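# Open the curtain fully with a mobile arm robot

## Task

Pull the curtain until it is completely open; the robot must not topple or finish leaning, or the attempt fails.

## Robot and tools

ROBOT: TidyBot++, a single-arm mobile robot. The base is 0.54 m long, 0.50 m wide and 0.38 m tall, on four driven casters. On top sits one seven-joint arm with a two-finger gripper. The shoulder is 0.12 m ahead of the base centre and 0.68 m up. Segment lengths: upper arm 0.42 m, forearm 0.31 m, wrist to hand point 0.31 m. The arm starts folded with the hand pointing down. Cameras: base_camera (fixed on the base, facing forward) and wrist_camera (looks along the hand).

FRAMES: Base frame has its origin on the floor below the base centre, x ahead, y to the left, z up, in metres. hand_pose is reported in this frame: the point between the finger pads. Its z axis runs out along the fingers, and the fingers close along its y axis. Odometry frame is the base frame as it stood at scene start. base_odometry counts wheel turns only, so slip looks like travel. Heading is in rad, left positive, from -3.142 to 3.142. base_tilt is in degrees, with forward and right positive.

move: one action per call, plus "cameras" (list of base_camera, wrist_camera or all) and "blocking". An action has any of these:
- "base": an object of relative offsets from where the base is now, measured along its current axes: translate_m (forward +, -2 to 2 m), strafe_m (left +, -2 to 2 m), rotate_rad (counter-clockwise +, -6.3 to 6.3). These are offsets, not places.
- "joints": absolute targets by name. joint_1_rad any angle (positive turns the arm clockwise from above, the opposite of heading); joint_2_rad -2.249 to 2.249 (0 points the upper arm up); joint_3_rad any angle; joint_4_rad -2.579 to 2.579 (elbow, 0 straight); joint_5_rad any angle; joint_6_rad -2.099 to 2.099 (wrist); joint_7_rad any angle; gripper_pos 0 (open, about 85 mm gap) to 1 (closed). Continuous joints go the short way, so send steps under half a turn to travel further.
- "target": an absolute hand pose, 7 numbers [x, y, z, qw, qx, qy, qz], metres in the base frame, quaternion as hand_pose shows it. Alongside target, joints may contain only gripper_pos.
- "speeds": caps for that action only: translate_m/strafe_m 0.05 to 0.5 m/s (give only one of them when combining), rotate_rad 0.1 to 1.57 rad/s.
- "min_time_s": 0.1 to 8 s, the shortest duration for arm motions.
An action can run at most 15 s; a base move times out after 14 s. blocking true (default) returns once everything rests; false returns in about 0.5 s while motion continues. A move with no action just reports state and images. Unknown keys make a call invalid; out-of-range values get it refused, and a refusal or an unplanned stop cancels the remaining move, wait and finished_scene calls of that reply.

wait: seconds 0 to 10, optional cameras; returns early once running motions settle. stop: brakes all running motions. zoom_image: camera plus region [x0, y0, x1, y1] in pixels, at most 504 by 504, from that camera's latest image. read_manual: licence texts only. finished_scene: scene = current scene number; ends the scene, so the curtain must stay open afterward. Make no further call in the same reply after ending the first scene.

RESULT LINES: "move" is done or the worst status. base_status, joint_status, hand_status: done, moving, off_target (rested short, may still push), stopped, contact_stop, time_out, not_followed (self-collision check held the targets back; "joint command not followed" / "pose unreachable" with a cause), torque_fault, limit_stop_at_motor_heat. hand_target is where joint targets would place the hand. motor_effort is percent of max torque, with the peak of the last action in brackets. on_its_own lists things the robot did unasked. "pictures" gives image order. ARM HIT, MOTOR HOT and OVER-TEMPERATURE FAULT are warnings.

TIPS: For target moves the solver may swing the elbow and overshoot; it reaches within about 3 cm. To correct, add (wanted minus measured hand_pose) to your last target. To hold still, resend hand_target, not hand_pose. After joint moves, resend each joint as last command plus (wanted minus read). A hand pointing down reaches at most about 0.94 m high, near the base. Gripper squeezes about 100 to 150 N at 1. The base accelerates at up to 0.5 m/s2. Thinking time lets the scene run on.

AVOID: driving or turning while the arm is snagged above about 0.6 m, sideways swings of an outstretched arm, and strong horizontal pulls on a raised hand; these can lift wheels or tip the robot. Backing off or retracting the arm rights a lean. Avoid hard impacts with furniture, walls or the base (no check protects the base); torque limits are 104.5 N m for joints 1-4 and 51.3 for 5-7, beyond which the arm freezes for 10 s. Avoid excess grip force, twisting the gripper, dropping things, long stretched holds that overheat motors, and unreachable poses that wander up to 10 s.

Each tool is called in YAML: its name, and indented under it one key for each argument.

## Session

move:
  joints: {"joint_1_rad": 0, "joint_2_rad": -0.2, "joint_3_rad": 3.14, "joint_4_rad": -0.7, "joint_5_rad": 0, "joint_6_rad": -0.8, "joint_7_rad": 1.57, "gripper_pos": 0.2}
  cameras: ["all"]

move:
  base: {"rotate_rad": 1.57}
  cameras: ["all"]

Scene clock: 3.33 s.
move: done
base_odometry: x=+0.000 y=+0.000 heading=+0.000
base_tilt: forward=+0.1 right=+0.3
base_status: not commanded
joint_positions: joint_1_rad=-0.018 joint_2_rad=-0.229 joint_3_rad=+3.136 joint_4_rad=-0.722 joint_5_rad=+0.005 joint_6_rad=-0.880 joint_7_rad=+1.547 gripper_pos=+0.200
joint_status: all done
motor_effort: joint_1_rad=+0(1) joint_2_rad=-5(9) joint_3_rad=+0(2) joint_4_rad=+11(19) joint_5_rad=-1(2) joint_6_rad=+9(10) joint_7_rad=-1(2)
hand_pose: x=+0.4775 y=+0.0094 z=+1.4297 quat_wxyz=(-0.016, +0.634, +0.000, +0.773) (m; base frame)
hand_target: x=+0.4861 y=+0.0022 z=+1.4533 quat_wxyz=(-0.001, +0.605, +0.000, +0.796) (m; base frame)
hand_status: not commanded
pictures: base_camera, wrist_camera
camera_calibration:
wrist_camera: T_world_to_cam=[[0.0213834, -0.999109, -0.0363928, 0.0522032], [0.203863, 0.0399937, -0.978182, 1.36053], [0.978766, 0.0134977, 0.204537, -0.626651], [0, 0, 0, 1]] pos_world=[0.334866, 0.00620238, 1.46092]

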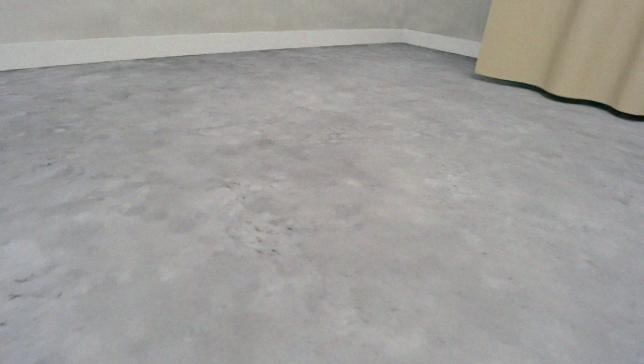

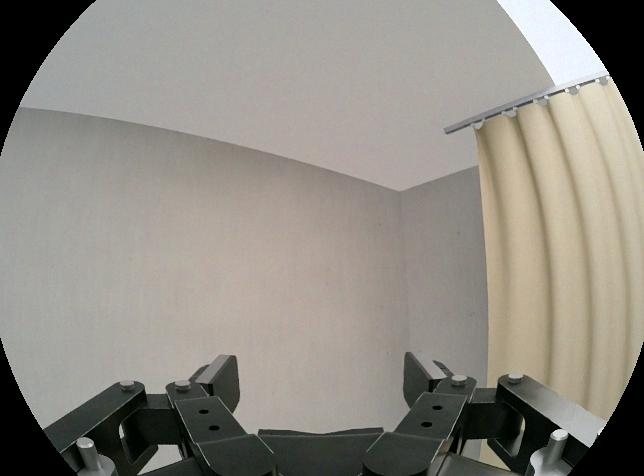

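Scene clock: 5.63 s.
move: done
base_odometry: x=+0.000 y=+0.000 heading=+1.569
base_tilt: forward=+0.0 right=+0.3
base_status: done
joint_positions: joint_1_rad=-0.014 joint_2_rad=-0.217 joint_3_rad=+3.136 joint_4_rad=-0.722 joint_5_rad=+0.005 joint_6_rad=-0.880 joint_7_rad=+1.547 gripper_pos=+0.200
joint_status: not commanded
motor_effort: joint_1_rad=+0(1) joint_2_rad=-5(8) joint_3_rad=+0(2) joint_4_rad=+12(13) joint_5_rad=+0(2) joint_6_rad=+9(10) joint_7_rad=-1(1)
hand_pose: x=+0.4866 y=+0.0083 z=+1.4252 quat_wxyz=(-0.014, +0.639, -0.001, +0.769) (m; base frame)
hand_target: x=+0.4861 y=+0.0022 z=+1.4533 quat_wxyz=(-0.001, +0.605, +0.000, +0.796) (m; base frame)
hand_status: not commanded
pictures: base_camera, wrist_camera
camera_calibration:
wrist_camera: T_world_to_cam=[[0.0175291, -0.999185, -0.0363499, 0.0525673], [0.191945, 0.0390422, -0.980629, 1.36364], [0.981249, 0.0102124, 0.192473, -0.618676], [0, 0, 0, 1]] pos_world=[0.34441, 0.00560295, 1.45822]

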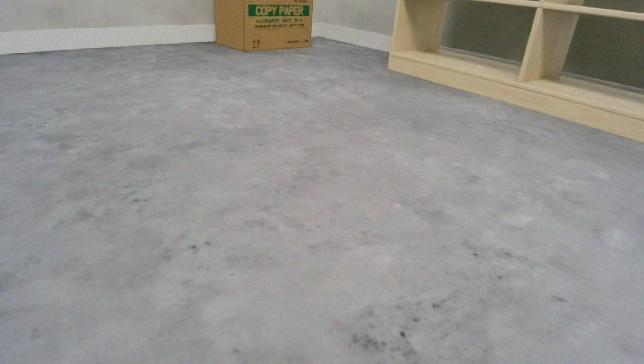

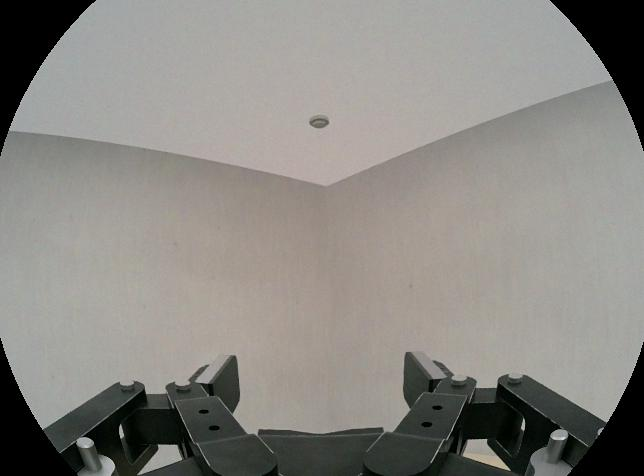

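move:
  base: {"rotate_rad": -2.5}
  cameras: ["all"]

Scene clock: 23.43 s.
move: done
base_odometry: x=+0.000 y=+0.000 heading=-0.930
base_tilt: forward=+0.0 right=+0.3
base_status: done
joint_positions: joint_1_rad=-0.012 joint_2_rad=-0.216 joint_3_rad=+3.137 joint_4_rad=-0.722 joint_5_rad=+0.005 joint_6_rad=-0.880 joint_7_rad=+1.547 gripper_pos=+0.200
joint_status: not commanded
motor_effort: joint_1_rad=+0(1) joint_2_rad=-4(9) joint_3_rad=+0(2) joint_4_rad=+12(13) joint_5_rad=+0(2) joint_6_rad=+9(10) joint_7_rad=-1(1)
hand_pose: x=+0.4873 y=+0.0074 z=+1.4249 quat_wxyz=(-0.013, +0.639, -0.002, +0.769) (m; base frame)
hand_target: x=+0.4861 y=+0.0022 z=+1.4533 quat_wxyz=(-0.001, +0.605, +0.000, +0.796) (m; base frame)
hand_status: not commanded
pictures: base_camera, wrist_camera
camera_calibration:
wrist_camera: T_world_to_cam=[[0.0152823, -0.999218, -0.0364565, 0.0528821], [0.191227, 0.0387085, -0.980782, 1.36391], [0.981427, 0.0080172, 0.191669, -0.618222], [0, 0, 0, 1]] pos_world=[0.345116, 0.00500241, 1.45812]

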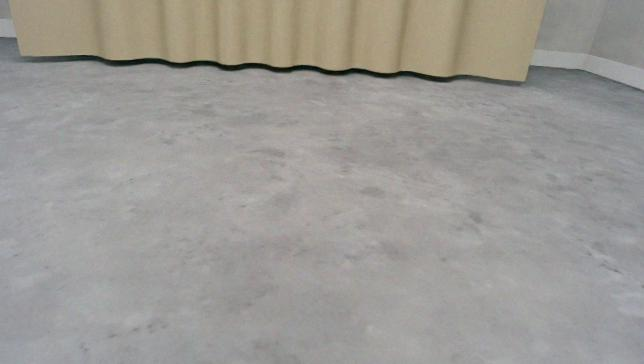

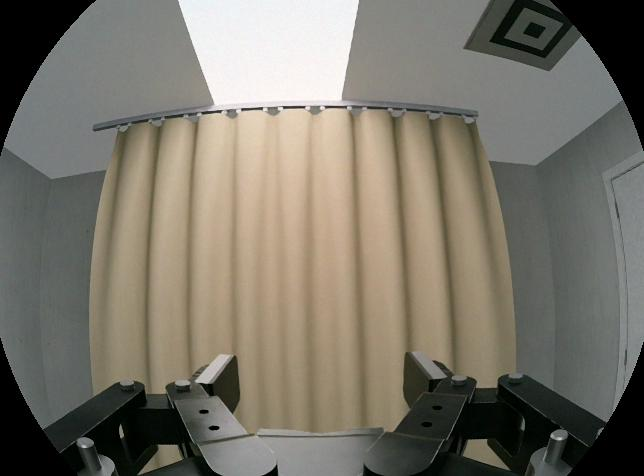

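move:
  base: {"rotate_rad": 0.057}
  joints: {"joint_1_rad": 0.15, "joint_2_rad": 0.12, "joint_3_rad": 3.14, "joint_4_rad": -0.7, "joint_5_rad": 0.78, "joint_6_rad": -1.0, "joint_7_rad": 1.04, "gripper_pos": 0.2}

move:
  base: {"translate_m": 0.97, "strafe_m": 1.38}
  cameras: ["all"]

Scene clock: 47.47 s.
move: done
base_odometry: x=+0.000 y=+0.000 heading=-0.874
base_tilt: forward=+0.1 right=+0.3
base_status: done
joint_positions: joint_1_rad=+0.135 joint_2_rad=+0.111 joint_3_rad=+3.136 joint_4_rad=-0.713 joint_5_rad=+0.718 joint_6_rad=-0.921 joint_7_rad=+1.085 gripper_pos=+0.200
joint_status: all done
motor_effort: joint_1_rad=+0(1) joint_2_rad=-19(24) joint_3_rad=+1(2) joint_4_rad=+15(17) joint_5_rad=+3(4) joint_6_rad=+8(10) joint_7_rad=-1(2)
hand_pose: x=+0.6363 y=-0.2308 z=+1.3041 quat_wxyz=(+0.238, +0.678, -0.234, +0.655) (m; base frame)
hand_target: x=+0.6165 y=-0.2595 z=+1.2924 quat_wxyz=(+0.264, +0.677, -0.276, +0.629) (m; base frame)
hand_status: not commanded
pictures: none

Scene clock: 52.20 s.
move: done
base_odometry: x=+1.681 y=+0.142 heading=-0.874
base_tilt: forward=+0.1 right=+0.3
base_status: done
joint_positions: joint_1_rad=+0.145 joint_2_rad=+0.111 joint_3_rad=+3.137 joint_4_rad=-0.713 joint_5_rad=+0.726 joint_6_rad=-0.921 joint_7_rad=+1.084 gripper_pos=+0.200
joint_status: not commanded
motor_effort: joint_1_rad=+0(2) joint_2_rad=-18(22) joint_3_rad=+0(2) joint_4_rad=+15(16) joint_5_rad=+3(4) joint_6_rad=+8(9) joint_7_rad=-1(1)
hand_pose: x=+0.6328 y=-0.2374 z=+1.3050 quat_wxyz=(+0.245, +0.676, -0.237, +0.653) (m; base frame)
hand_target: x=+0.6165 y=-0.2595 z=+1.2924 quat_wxyz=(+0.264, +0.677, -0.276, +0.629) (m; base frame)
hand_status: not commanded
pictures: base_camera, wrist_camera
camera_calibration:
wrist_camera: T_world_to_cam=[[-0.645539, -0.763702, 0.00623611, 0.220045], [-0.01783, 0.00690713, -0.999817, 1.37754], [0.763519, -0.645532, -0.0180756, -0.479625], [0, 0, 0, 1]] pos_world=[0.532812, -0.15108, 1.36725]

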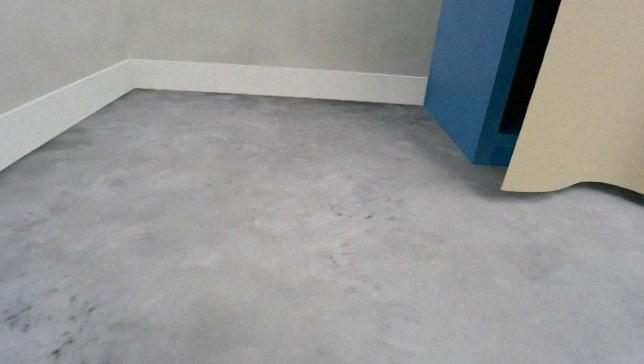

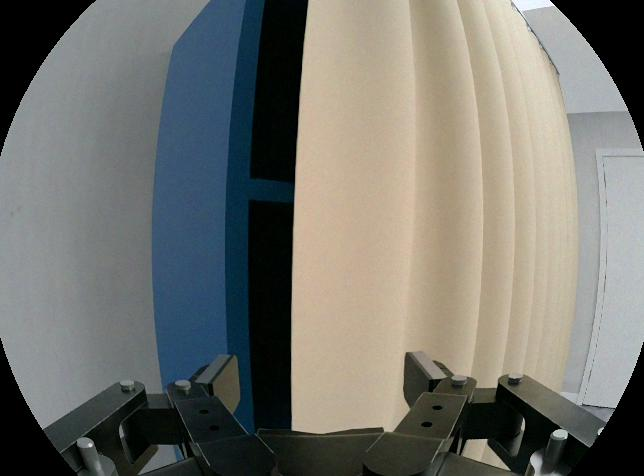

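move:
  base: {"translate_m": 0.172, "strafe_m": -0.106}
  speeds: {"translate_m": 0.15}
  cameras: ["wrist_camera"]

Scene clock: 68.13 s.
move: done
base_odometry: x=+1.710 y=-0.058 heading=-0.874
base_tilt: forward=+0.1 right=+0.3
base_status: done
joint_positions: joint_1_rad=+0.145 joint_2_rad=+0.112 joint_3_rad=+3.137 joint_4_rad=-0.713 joint_5_rad=+0.726 joint_6_rad=-0.921 joint_7_rad=+1.084 gripper_pos=+0.200
joint_status: not commanded
motor_effort: joint_1_rad=+1(1) joint_2_rad=-20(24) joint_3_rad=+0(1) joint_4_rad=+15(16) joint_5_rad=+3(4) joint_6_rad=+8(9) joint_7_rad=-1(1)
hand_pose: x=+0.6329 y=-0.2375 z=+1.3050 quat_wxyz=(+0.245, +0.676, -0.237, +0.653) (m; base frame)
hand_target: x=+0.6165 y=-0.2595 z=+1.2924 quat_wxyz=(+0.264, +0.677, -0.276, +0.629) (m; base frame)
hand_status: not commanded
pictures: wrist_camera
camera_calibration:
wrist_camera: T_world_to_cam=[[-0.645806, -0.763474, 0.0064654, 0.219973], [-0.0179747, 0.00673757, -0.999816, 1.37759], [0.76329, -0.645803, -0.0180744, -0.479623], [0, 0, 0, 1]] pos_world=[0.532913, -0.15108, 1.36725]

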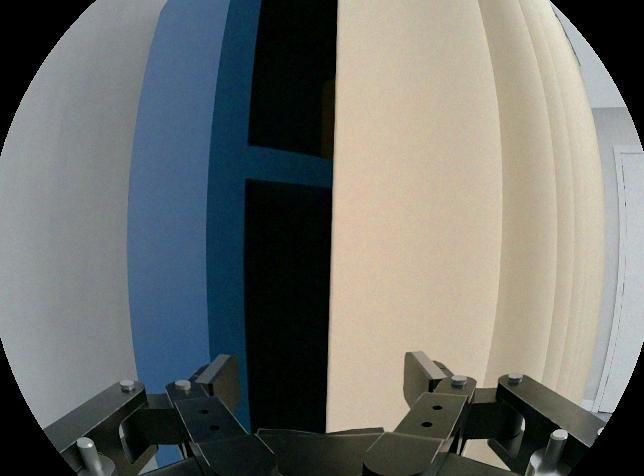

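move:
  base: {"translate_m": 0.044, "strafe_m": -0.041}
  speeds: {"translate_m": 0.1}
  cameras: ["wrist_camera"]

Scene clock: 76.63 s.
move: done
base_odometry: x=+1.707 y=-0.118 heading=-0.874
base_tilt: forward=+0.1 right=+0.3
base_status: done
joint_positions: joint_1_rad=+0.145 joint_2_rad=+0.112 joint_3_rad=+3.137 joint_4_rad=-0.713 joint_5_rad=+0.726 joint_6_rad=-0.921 joint_7_rad=+1.084 gripper_pos=+0.200
joint_status: not commanded
motor_effort: joint_1_rad=+1(2) joint_2_rad=-20(23) joint_3_rad=+0(1) joint_4_rad=+15(16) joint_5_rad=+3(4) joint_6_rad=+8(9) joint_7_rad=-1(1)
hand_pose: x=+0.6331 y=-0.2376 z=+1.3049 quat_wxyz=(+0.245, +0.676, -0.237, +0.653) (m; base frame)
hand_target: x=+0.6165 y=-0.2595 z=+1.2924 quat_wxyz=(+0.264, +0.677, -0.276, +0.629) (m; base frame)
hand_status: not commanded
pictures: wrist_camera
camera_calibration:
wrist_camera: T_world_to_cam=[[-0.645803, -0.763476, 0.00651818, 0.219953], [-0.0181614, 0.00682633, -0.999812, 1.37751], [0.763288, -0.6458, -0.0182743, -0.479569], [0, 0, 0, 1]] pos_world=[0.533113, -0.15118, 1.36705]

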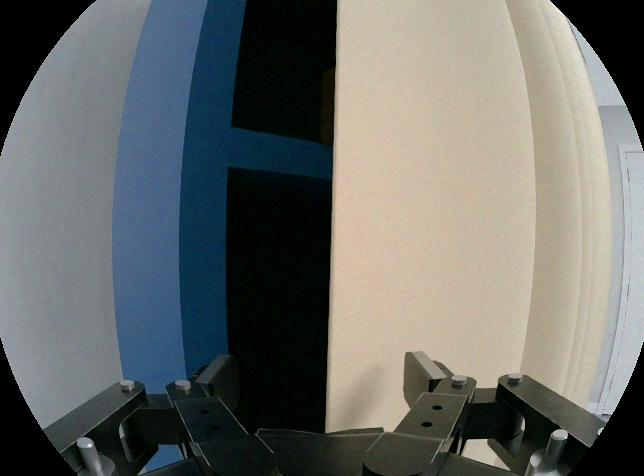

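move:
  base: {"translate_m": 0.028, "strafe_m": -0.028}
  speeds: {"translate_m": 0.1}
  cameras: ["wrist_camera"]

Scene clock: 85.87 s.
move: done
base_odometry: x=+1.704 y=-0.158 heading=-0.874
base_tilt: forward=+0.1 right=+0.3
base_status: done
joint_positions: joint_1_rad=+0.145 joint_2_rad=+0.112 joint_3_rad=+3.137 joint_4_rad=-0.713 joint_5_rad=+0.726 joint_6_rad=-0.921 joint_7_rad=+1.084 gripper_pos=+0.200
joint_status: not commanded
motor_effort: joint_1_rad=+0(2) joint_2_rad=-19(23) joint_3_rad=+0(2) joint_4_rad=+14(16) joint_5_rad=+3(4) joint_6_rad=+8(9) joint_7_rad=-1(1)
hand_pose: x=+0.6331 y=-0.2376 z=+1.3048 quat_wxyz=(+0.245, +0.676, -0.237, +0.653) (m; base frame)
hand_target: x=+0.6165 y=-0.2595 z=+1.2924 quat_wxyz=(+0.264, +0.677, -0.276, +0.629) (m; base frame)
hand_status: not commanded
pictures: wrist_camera
camera_calibration:
wrist_camera: T_world_to_cam=[[-0.645801, -0.763477, 0.00658279, 0.219864], [-0.0182032, 0.00677702, -0.999811, 1.37752], [0.763288, -0.645799, -0.0182743, -0.47957], [0, 0, 0, 1]] pos_world=[0.533113, -0.15118, 1.36705]

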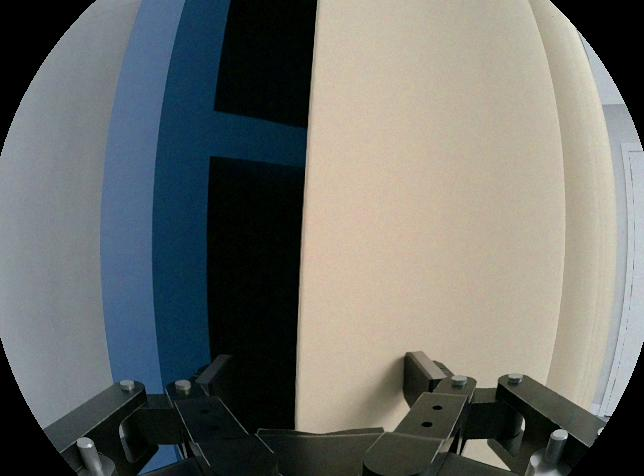

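move:
  base: {"translate_m": 0.019, "strafe_m": -0.009}
  speeds: {"translate_m": 0.1}

move:
  joints: {"gripper_pos": 1.0}
  cameras: ["wrist_camera"]

Scene clock: 93.40 s.
move: done
base_odometry: x=+1.709 y=-0.178 heading=-0.874
base_tilt: forward=+0.1 right=+0.3
base_status: done
joint_positions: joint_1_rad=+0.145 joint_2_rad=+0.118 joint_3_rad=+3.137 joint_4_rad=-0.713 joint_5_rad=+0.726 joint_6_rad=-0.921 joint_7_rad=+1.084 gripper_pos=+0.200
joint_status: not commanded
motor_effort: joint_1_rad=+0(2) joint_2_rad=-19(23) joint_3_rad=+0(1) joint_4_rad=+14(17) joint_5_rad=+3(4) joint_6_rad=+8(9) joint_7_rad=-1(1)
hand_pose: x=+0.6366 y=-0.2381 z=+1.3018 quat_wxyz=(+0.246, +0.678, -0.237, +0.651) (m; base frame)
hand_target: x=+0.6165 y=-0.2595 z=+1.2924 quat_wxyz=(+0.264, +0.677, -0.276, +0.629) (m; base frame)
hand_status: not commanded
pictures: none

Scene clock: 94.40 s.
move: done
base_odometry: x=+1.709 y=-0.178 heading=-0.874
base_tilt: forward=+0.1 right=+0.3
base_status: not commanded
joint_positions: joint_1_rad=+0.145 joint_2_rad=+0.118 joint_3_rad=+3.137 joint_4_rad=-0.713 joint_5_rad=+0.726 joint_6_rad=-0.921 joint_7_rad=+1.084 gripper_pos=+0.992
joint_status: all done
motor_effort: joint_1_rad=+0(1) joint_2_rad=-19(20) joint_3_rad=+0(1) joint_4_rad=+15(16) joint_5_rad=+3(4) joint_6_rad=+9(9) joint_7_rad=-1(1)
hand_pose: x=+0.6366 y=-0.2381 z=+1.3018 quat_wxyz=(+0.246, +0.678, -0.237, +0.651) (m; base frame)
hand_target: x=+0.6165 y=-0.2595 z=+1.2924 quat_wxyz=(+0.264, +0.677, -0.276, +0.629) (m; base frame)
hand_status: not commanded
pictures: wrist_camera
camera_calibration:
wrist_camera: T_world_to_cam=[[-0.64588, -0.763379, 0.00953215, 0.217917], [-0.0237743, 0.00763211, -0.999688, 1.37814], [0.763068, -0.645906, -0.0230783, -0.476258], [0, 0, 0, 1]] pos_world=[0.53693, -0.151783, 1.36464]

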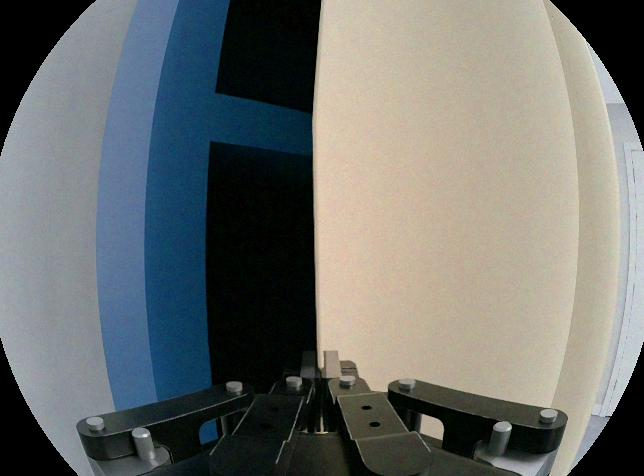

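move:
  base: {"translate_m": -0.05, "strafe_m": -1.3}
  speeds: {"strafe_m": 0.25}

move:
  base: {"strafe_m": -0.45}
  speeds: {"strafe_m": 0.25}
  cameras: ["all"]

Scene clock: 117.50 s.
move: done
base_odometry: x=+0.680 y=-0.975 heading=-0.874
base_tilt: forward=+0.1 right=+0.3
base_status: done
joint_positions: joint_1_rad=+0.141 joint_2_rad=+0.109 joint_3_rad=+3.136 joint_4_rad=-0.681 joint_5_rad=+0.731 joint_6_rad=-0.921 joint_7_rad=+1.082 gripper_pos=+0.992
joint_status: not commanded
motor_effort: joint_1_rad=+4(5) joint_2_rad=-11(20) joint_3_rad=+3(4) joint_4_rad=+8(16) joint_5_rad=+3(4) joint_6_rad=+1(9) joint_7_rad=-1(1)
hand_pose: x=+0.6245 y=-0.2353 z=+1.3228 quat_wxyz=(+0.244, +0.664, -0.239, +0.666) (m; base frame)
hand_target: x=+0.6165 y=-0.2595 z=+1.2924 quat_wxyz=(+0.264, +0.677, -0.276, +0.629) (m; base frame)
hand_status: not commanded
pictures: none

Scene clock: 120.07 s.
move: done
base_odometry: x=+0.335 y=-1.264 heading=-0.874
base_tilt: forward=+0.1 right=+0.3
base_status: done
joint_positions: joint_1_rad=+0.128 joint_2_rad=+0.100 joint_3_rad=+3.125 joint_4_rad=-0.675 joint_5_rad=+0.731 joint_6_rad=-0.921 joint_7_rad=+1.082 gripper_pos=+0.992
joint_status: not commanded
motor_effort: joint_1_rad=+5(7) joint_2_rad=-10(12) joint_3_rad=+4(6) joint_4_rad=+8(9) joint_5_rad=+3(4) joint_6_rad=-1(3) joint_7_rad=-1(2)
hand_pose: x=+0.6232 y=-0.2230 z=+1.3298 quat_wxyz=(+0.234, +0.662, -0.232, +0.673) (m; base frame)
hand_target: x=+0.6165 y=-0.2595 z=+1.2924 quat_wxyz=(+0.264, +0.677, -0.276, +0.629) (m; base frame)
hand_status: not commanded
pictures: base_camera, wrist_camera
camera_calibration:
wrist_camera: T_world_to_cam=[[-0.626893, -0.778886, -0.0184988, 0.242563], [0.0307173, -0.000983924, -0.999528, 1.36961], [0.7785, -0.627165, 0.0245421, -0.524414], [0, 0, 0, 1]] pos_world=[0.518247, -0.138617, 1.38632]

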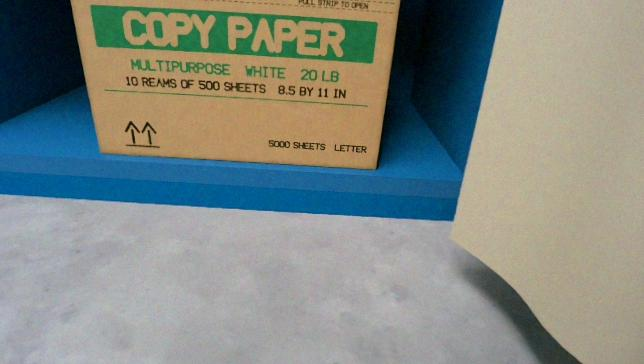

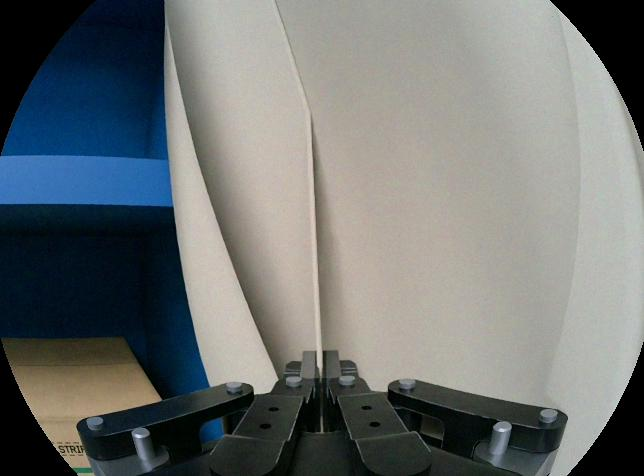

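move:
  base: {"strafe_m": -0.25}
  speeds: {"strafe_m": 0.2}

move:
  base: {"strafe_m": -0.12}
  speeds: {"strafe_m": 0.2}
  cameras: ["all"]

Scene clock: 129.63 s.
move: done
base_odometry: x=+0.143 y=-1.424 heading=-0.873
base_tilt: forward=+0.1 right=+0.3
base_status: done
joint_positions: joint_1_rad=+0.103 joint_2_rad=+0.057 joint_3_rad=+3.097 joint_4_rad=-0.639 joint_5_rad=+0.731 joint_6_rad=-0.925 joint_7_rad=+1.082 gripper_pos=+0.992
joint_status: not commanded
motor_effort: joint_1_rad=+12(12) joint_2_rad=-2(14) joint_3_rad=+10(11) joint_4_rad=+2(10) joint_5_rad=+5(6) joint_6_rad=-11(12) joint_7_rad=-2(2)
hand_pose: x=+0.5954 y=-0.1946 z=+1.3682 quat_wxyz=(+0.209, +0.640, -0.223, +0.705) (m; base frame)
hand_target: x=+0.6165 y=-0.2595 z=+1.2924 quat_wxyz=(+0.264, +0.677, -0.276, +0.629) (m; base frame)
hand_status: not commanded
pictures: none

Scene clock: 130.93 s.
move: done
base_odometry: x=+0.051 y=-1.501 heading=-0.873
base_tilt: forward=+0.0 right=+0.3
base_status: done
joint_positions: joint_1_rad=+0.072 joint_2_rad=+0.035 joint_3_rad=+3.065 joint_4_rad=-0.623 joint_5_rad=+0.731 joint_6_rad=-0.904 joint_7_rad=+1.082 gripper_pos=+0.992
joint_status: not commanded
motor_effort: joint_1_rad=+13(17) joint_2_rad=-2(4) joint_3_rad=+14(16) joint_4_rad=+1(3) joint_5_rad=+8(8) joint_6_rad=-13(20) joint_7_rad=-2(2)
hand_pose: x=+0.5875 y=-0.1616 z=+1.3918 quat_wxyz=(+0.181, +0.628, -0.201, +0.730) (m; base frame)
hand_target: x=+0.6165 y=-0.2595 z=+1.2924 quat_wxyz=(+0.264, +0.677, -0.276, +0.629) (m; base frame)
hand_status: not commanded
pictures: base_camera, wrist_camera
camera_calibration:
wrist_camera: T_world_to_cam=[[-0.519068, -0.850815, -0.0817524, 0.282253], [0.160958, -0.00336419, -0.986955, 1.33839], [0.839441, -0.525455, 0.138692, -0.637849], [0, 0, 0, 1]] pos_world=[0.466519, -0.0905133, 1.43248]

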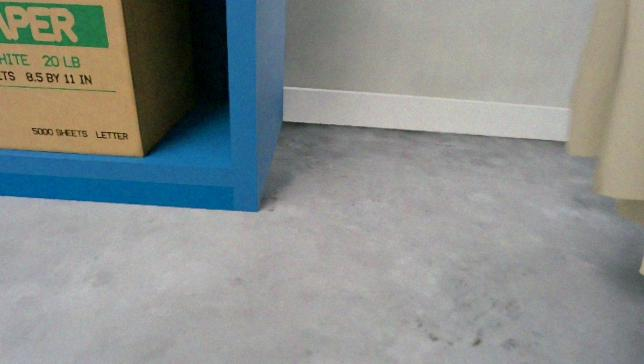

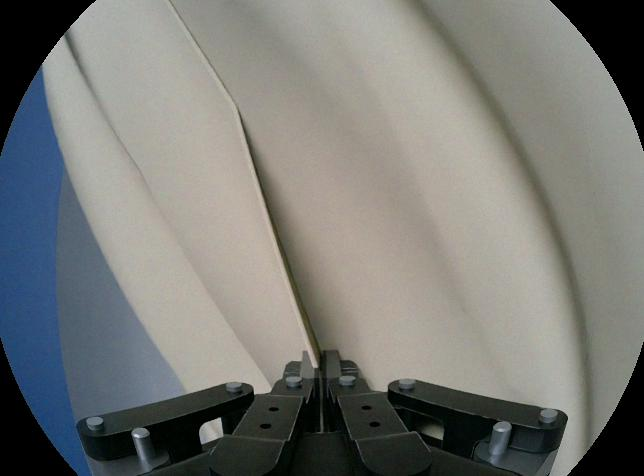

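move:
  base: {"strafe_m": -0.1}
  speeds: {"strafe_m": 0.2}

move:
  base: {"strafe_m": -0.05}
  speeds: {"strafe_m": 0.15}
  cameras: ["wrist_camera"]

Scene clock: 144.30 s.
move: done
base_odometry: x=-0.025 y=-1.565 heading=-0.872
base_tilt: forward=+0.0 right=+0.3
base_status: done
joint_positions: joint_1_rad=+0.049 joint_2_rad=+0.020 joint_3_rad=+3.039 joint_4_rad=-0.613 joint_5_rad=+0.731 joint_6_rad=-0.869 joint_7_rad=+1.082 gripper_pos=+0.992
joint_status: not commanded
motor_effort: joint_1_rad=+20(21) joint_2_rad=+5(8) joint_3_rad=+20(22) joint_4_rad=-3(5) joint_5_rad=+11(11) joint_6_rad=-24(26) joint_7_rad=-2(2)
hand_pose: x=+0.5819 y=-0.1343 z=+1.4128 quat_wxyz=(+0.159, +0.613, -0.179, +0.753) (m; base frame)
hand_target: x=+0.6165 y=-0.2595 z=+1.2924 quat_wxyz=(+0.264, +0.677, -0.276, +0.629) (m; base frame)
hand_status: not commanded
pictures: none

Scene clock: 145.27 s.
move: done
base_odometry: x=-0.063 y=-1.597 heading=-0.871
base_tilt: forward=+0.0 right=+0.2
base_status: done
joint_positions: joint_1_rad=+0.035 joint_2_rad=+0.018 joint_3_rad=+3.022 joint_4_rad=-0.611 joint_5_rad=+0.731 joint_6_rad=-0.858 joint_7_rad=+1.082 gripper_pos=+0.992
joint_status: not commanded
motor_effort: joint_1_rad=+23(24) joint_2_rad=+7(9) joint_3_rad=+23(24) joint_4_rad=-4(6) joint_5_rad=+13(13) joint_6_rad=-27(29) joint_7_rad=-2(2)
hand_pose: x=+0.5836 y=-0.1187 z=+1.4176 quat_wxyz=(+0.146, +0.611, -0.168, +0.760) (m; base frame)
hand_target: x=+0.6165 y=-0.2595 z=+1.2924 quat_wxyz=(+0.264, +0.677, -0.276, +0.629) (m; base frame)
hand_status: not commanded
pictures: wrist_camera
camera_calibration:
wrist_camera: T_world_to_cam=[[-0.42789, -0.899109, -0.0922626, 0.274843], [0.223721, -0.0064573, -0.974632, 1.3102], [0.875705, -0.437677, 0.203912, -0.718869], [0, 0, 0, 1]] pos_world=[0.454002, -0.0590577, 1.4489]

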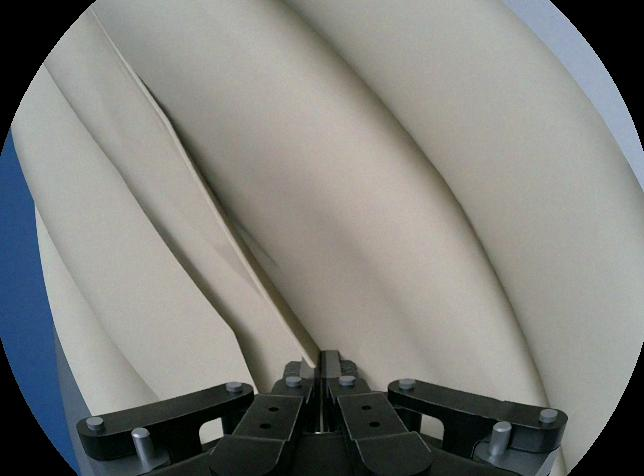

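move:
  base: {"strafe_m": 0.4}
  speeds: {"strafe_m": 0.3}

move:
  joints: {"gripper_pos": 0.0}
  cameras: ["wrist_camera"]

move:
  base: {"translate_m": -0.8, "strafe_m": 0.3}

move:
  joints: {"joint_6_rad": -0.5}
  cameras: ["all"]

Scene clock: 155.10 s.
move: done
base_odometry: x=+0.243 y=-1.339 heading=-0.872
base_tilt: forward=+0.0 right=+0.3
base_status: done
joint_positions: joint_1_rad=+0.123 joint_2_rad=+0.080 joint_3_rad=+3.111 joint_4_rad=-0.669 joint_5_rad=+0.731 joint_6_rad=-0.921 joint_7_rad=+1.082 gripper_pos=+0.992
joint_status: not commanded
motor_effort: joint_1_rad=+2(23) joint_2_rad=-15(18) joint_3_rad=+2(23) joint_4_rad=+14(15) joint_5_rad=+4(12) joint_6_rad=+7(28) joint_7_rad=-1(2)
hand_pose: x=+0.6125 y=-0.2123 z=+1.3432 quat_wxyz=(+0.225, +0.655, -0.229, +0.684) (m; base frame)
hand_target: x=+0.6165 y=-0.2595 z=+1.2924 quat_wxyz=(+0.264, +0.677, -0.276, +0.629) (m; base frame)
hand_status: not commanded
pictures: none

Scene clock: 156.20 s.
move: done
base_odometry: x=+0.243 y=-1.339 heading=-0.872
base_tilt: forward=+0.0 right=+0.3
base_status: not commanded
joint_positions: joint_1_rad=+0.123 joint_2_rad=+0.081 joint_3_rad=+3.111 joint_4_rad=-0.669 joint_5_rad=+0.731 joint_6_rad=-0.921 joint_7_rad=+1.082 gripper_pos=+0.000
joint_status: all done
motor_effort: joint_1_rad=+3(3) joint_2_rad=-16(18) joint_3_rad=+2(3) joint_4_rad=+13(14) joint_5_rad=+4(5) joint_6_rad=+7(8) joint_7_rad=-1(1)
hand_pose: x=+0.6127 y=-0.2124 z=+1.3431 quat_wxyz=(+0.225, +0.655, -0.229, +0.684) (m; base frame)
hand_target: x=+0.6165 y=-0.2595 z=+1.2924 quat_wxyz=(+0.264, +0.677, -0.276, +0.629) (m; base frame)
hand_status: not commanded
pictures: wrist_camera
camera_calibration:
wrist_camera: T_world_to_cam=[[-0.611004, -0.790906, -0.0337859, 0.252725], [0.0572425, -0.00157403, -0.998359, 1.36528], [0.789555, -0.611936, 0.0462352, -0.542564], [0, 0, 0, 1]] pos_world=[0.504649, -0.129984, 1.39666]

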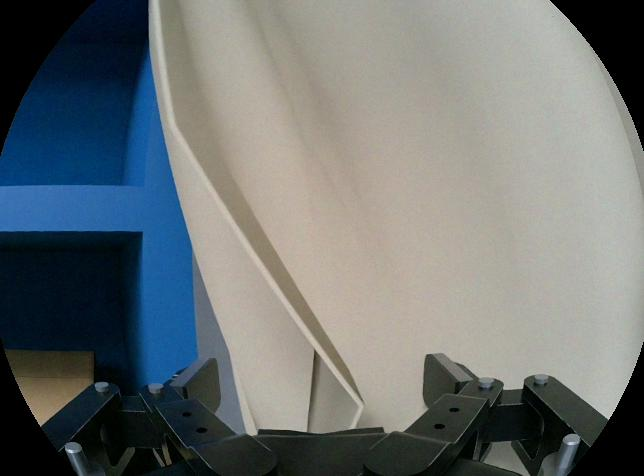

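Scene clock: 159.10 s.
move: done
base_odometry: x=-0.042 y=-0.533 heading=-0.872
base_tilt: forward=+0.0 right=+0.3
base_status: done
joint_positions: joint_1_rad=+0.134 joint_2_rad=+0.100 joint_3_rad=+3.123 joint_4_rad=-0.672 joint_5_rad=+0.731 joint_6_rad=-0.921 joint_7_rad=+1.082 gripper_pos=+0.000
joint_status: not commanded
motor_effort: joint_1_rad=+1(3) joint_2_rad=-18(22) joint_3_rad=+0(3) joint_4_rad=+14(16) joint_5_rad=+3(5) joint_6_rad=+9(9) joint_7_rad=-1(1)
hand_pose: x=+0.6212 y=-0.2250 z=+1.3317 quat_wxyz=(+0.235, +0.660, -0.234, +0.674) (m; base frame)
hand_target: x=+0.6165 y=-0.2595 z=+1.2924 quat_wxyz=(+0.264, +0.677, -0.276, +0.629) (m; base frame)
hand_status: not commanded
pictures: none

Scene clock: 159.97 s.
move: done
base_odometry: x=-0.042 y=-0.533 heading=-0.872
base_tilt: forward=+0.1 right=+0.3
base_status: not commanded
joint_positions: joint_1_rad=+0.137 joint_2_rad=+0.100 joint_3_rad=+3.125 joint_4_rad=-0.673 joint_5_rad=+0.731 joint_6_rad=-0.569 joint_7_rad=+1.082 gripper_pos=+0.000
joint_status: all done
motor_effort: joint_1_rad=+0(1) joint_2_rad=-18(19) joint_3_rad=+0(1) joint_4_rad=+14(16) joint_5_rad=+2(3) joint_6_rad=+9(9) joint_7_rad=-1(1)
hand_pose: x=+0.6357 y=-0.1756 z=+1.4257 quat_wxyz=(+0.216, +0.565, -0.140, +0.784) (m; base frame)
hand_target: x=+0.6500 y=-0.1844 z=+1.4226 quat_wxyz=(+0.230, +0.555, -0.132, +0.789) (m; base frame)
hand_status: not commanded
pictures: base_camera, wrist_camera
camera_calibration:
wrist_camera: T_world_to_cam=[[-0.496402, -0.868062, 0.00737165, 0.153673], [0.28344, -0.1701, -0.943784, 1.19535], [0.820516, -0.466406, 0.330482, -0.941394], [0, 0, 0, 1]] pos_world=[0.509902, -0.102345, 1.43813]

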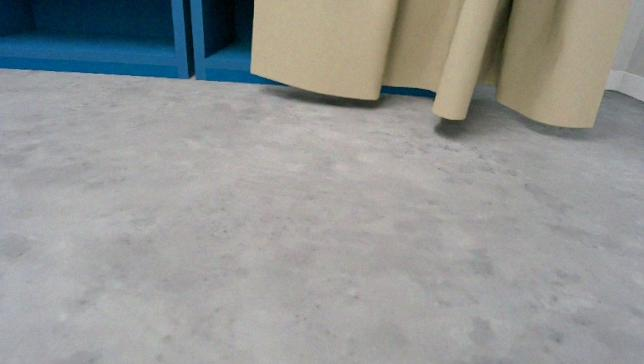

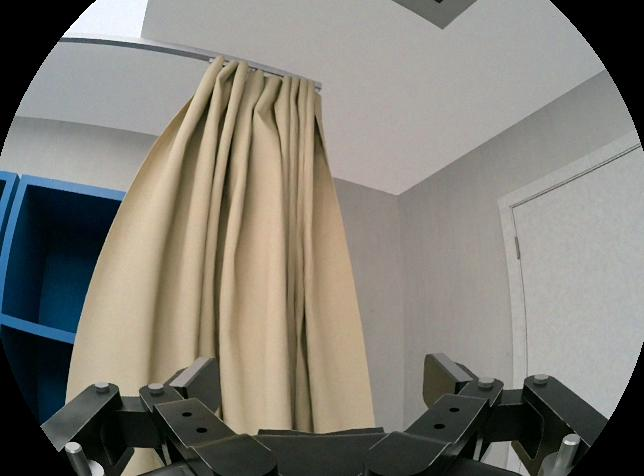

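finished_scene:
  scene: 3

The scene is finished: the task was done.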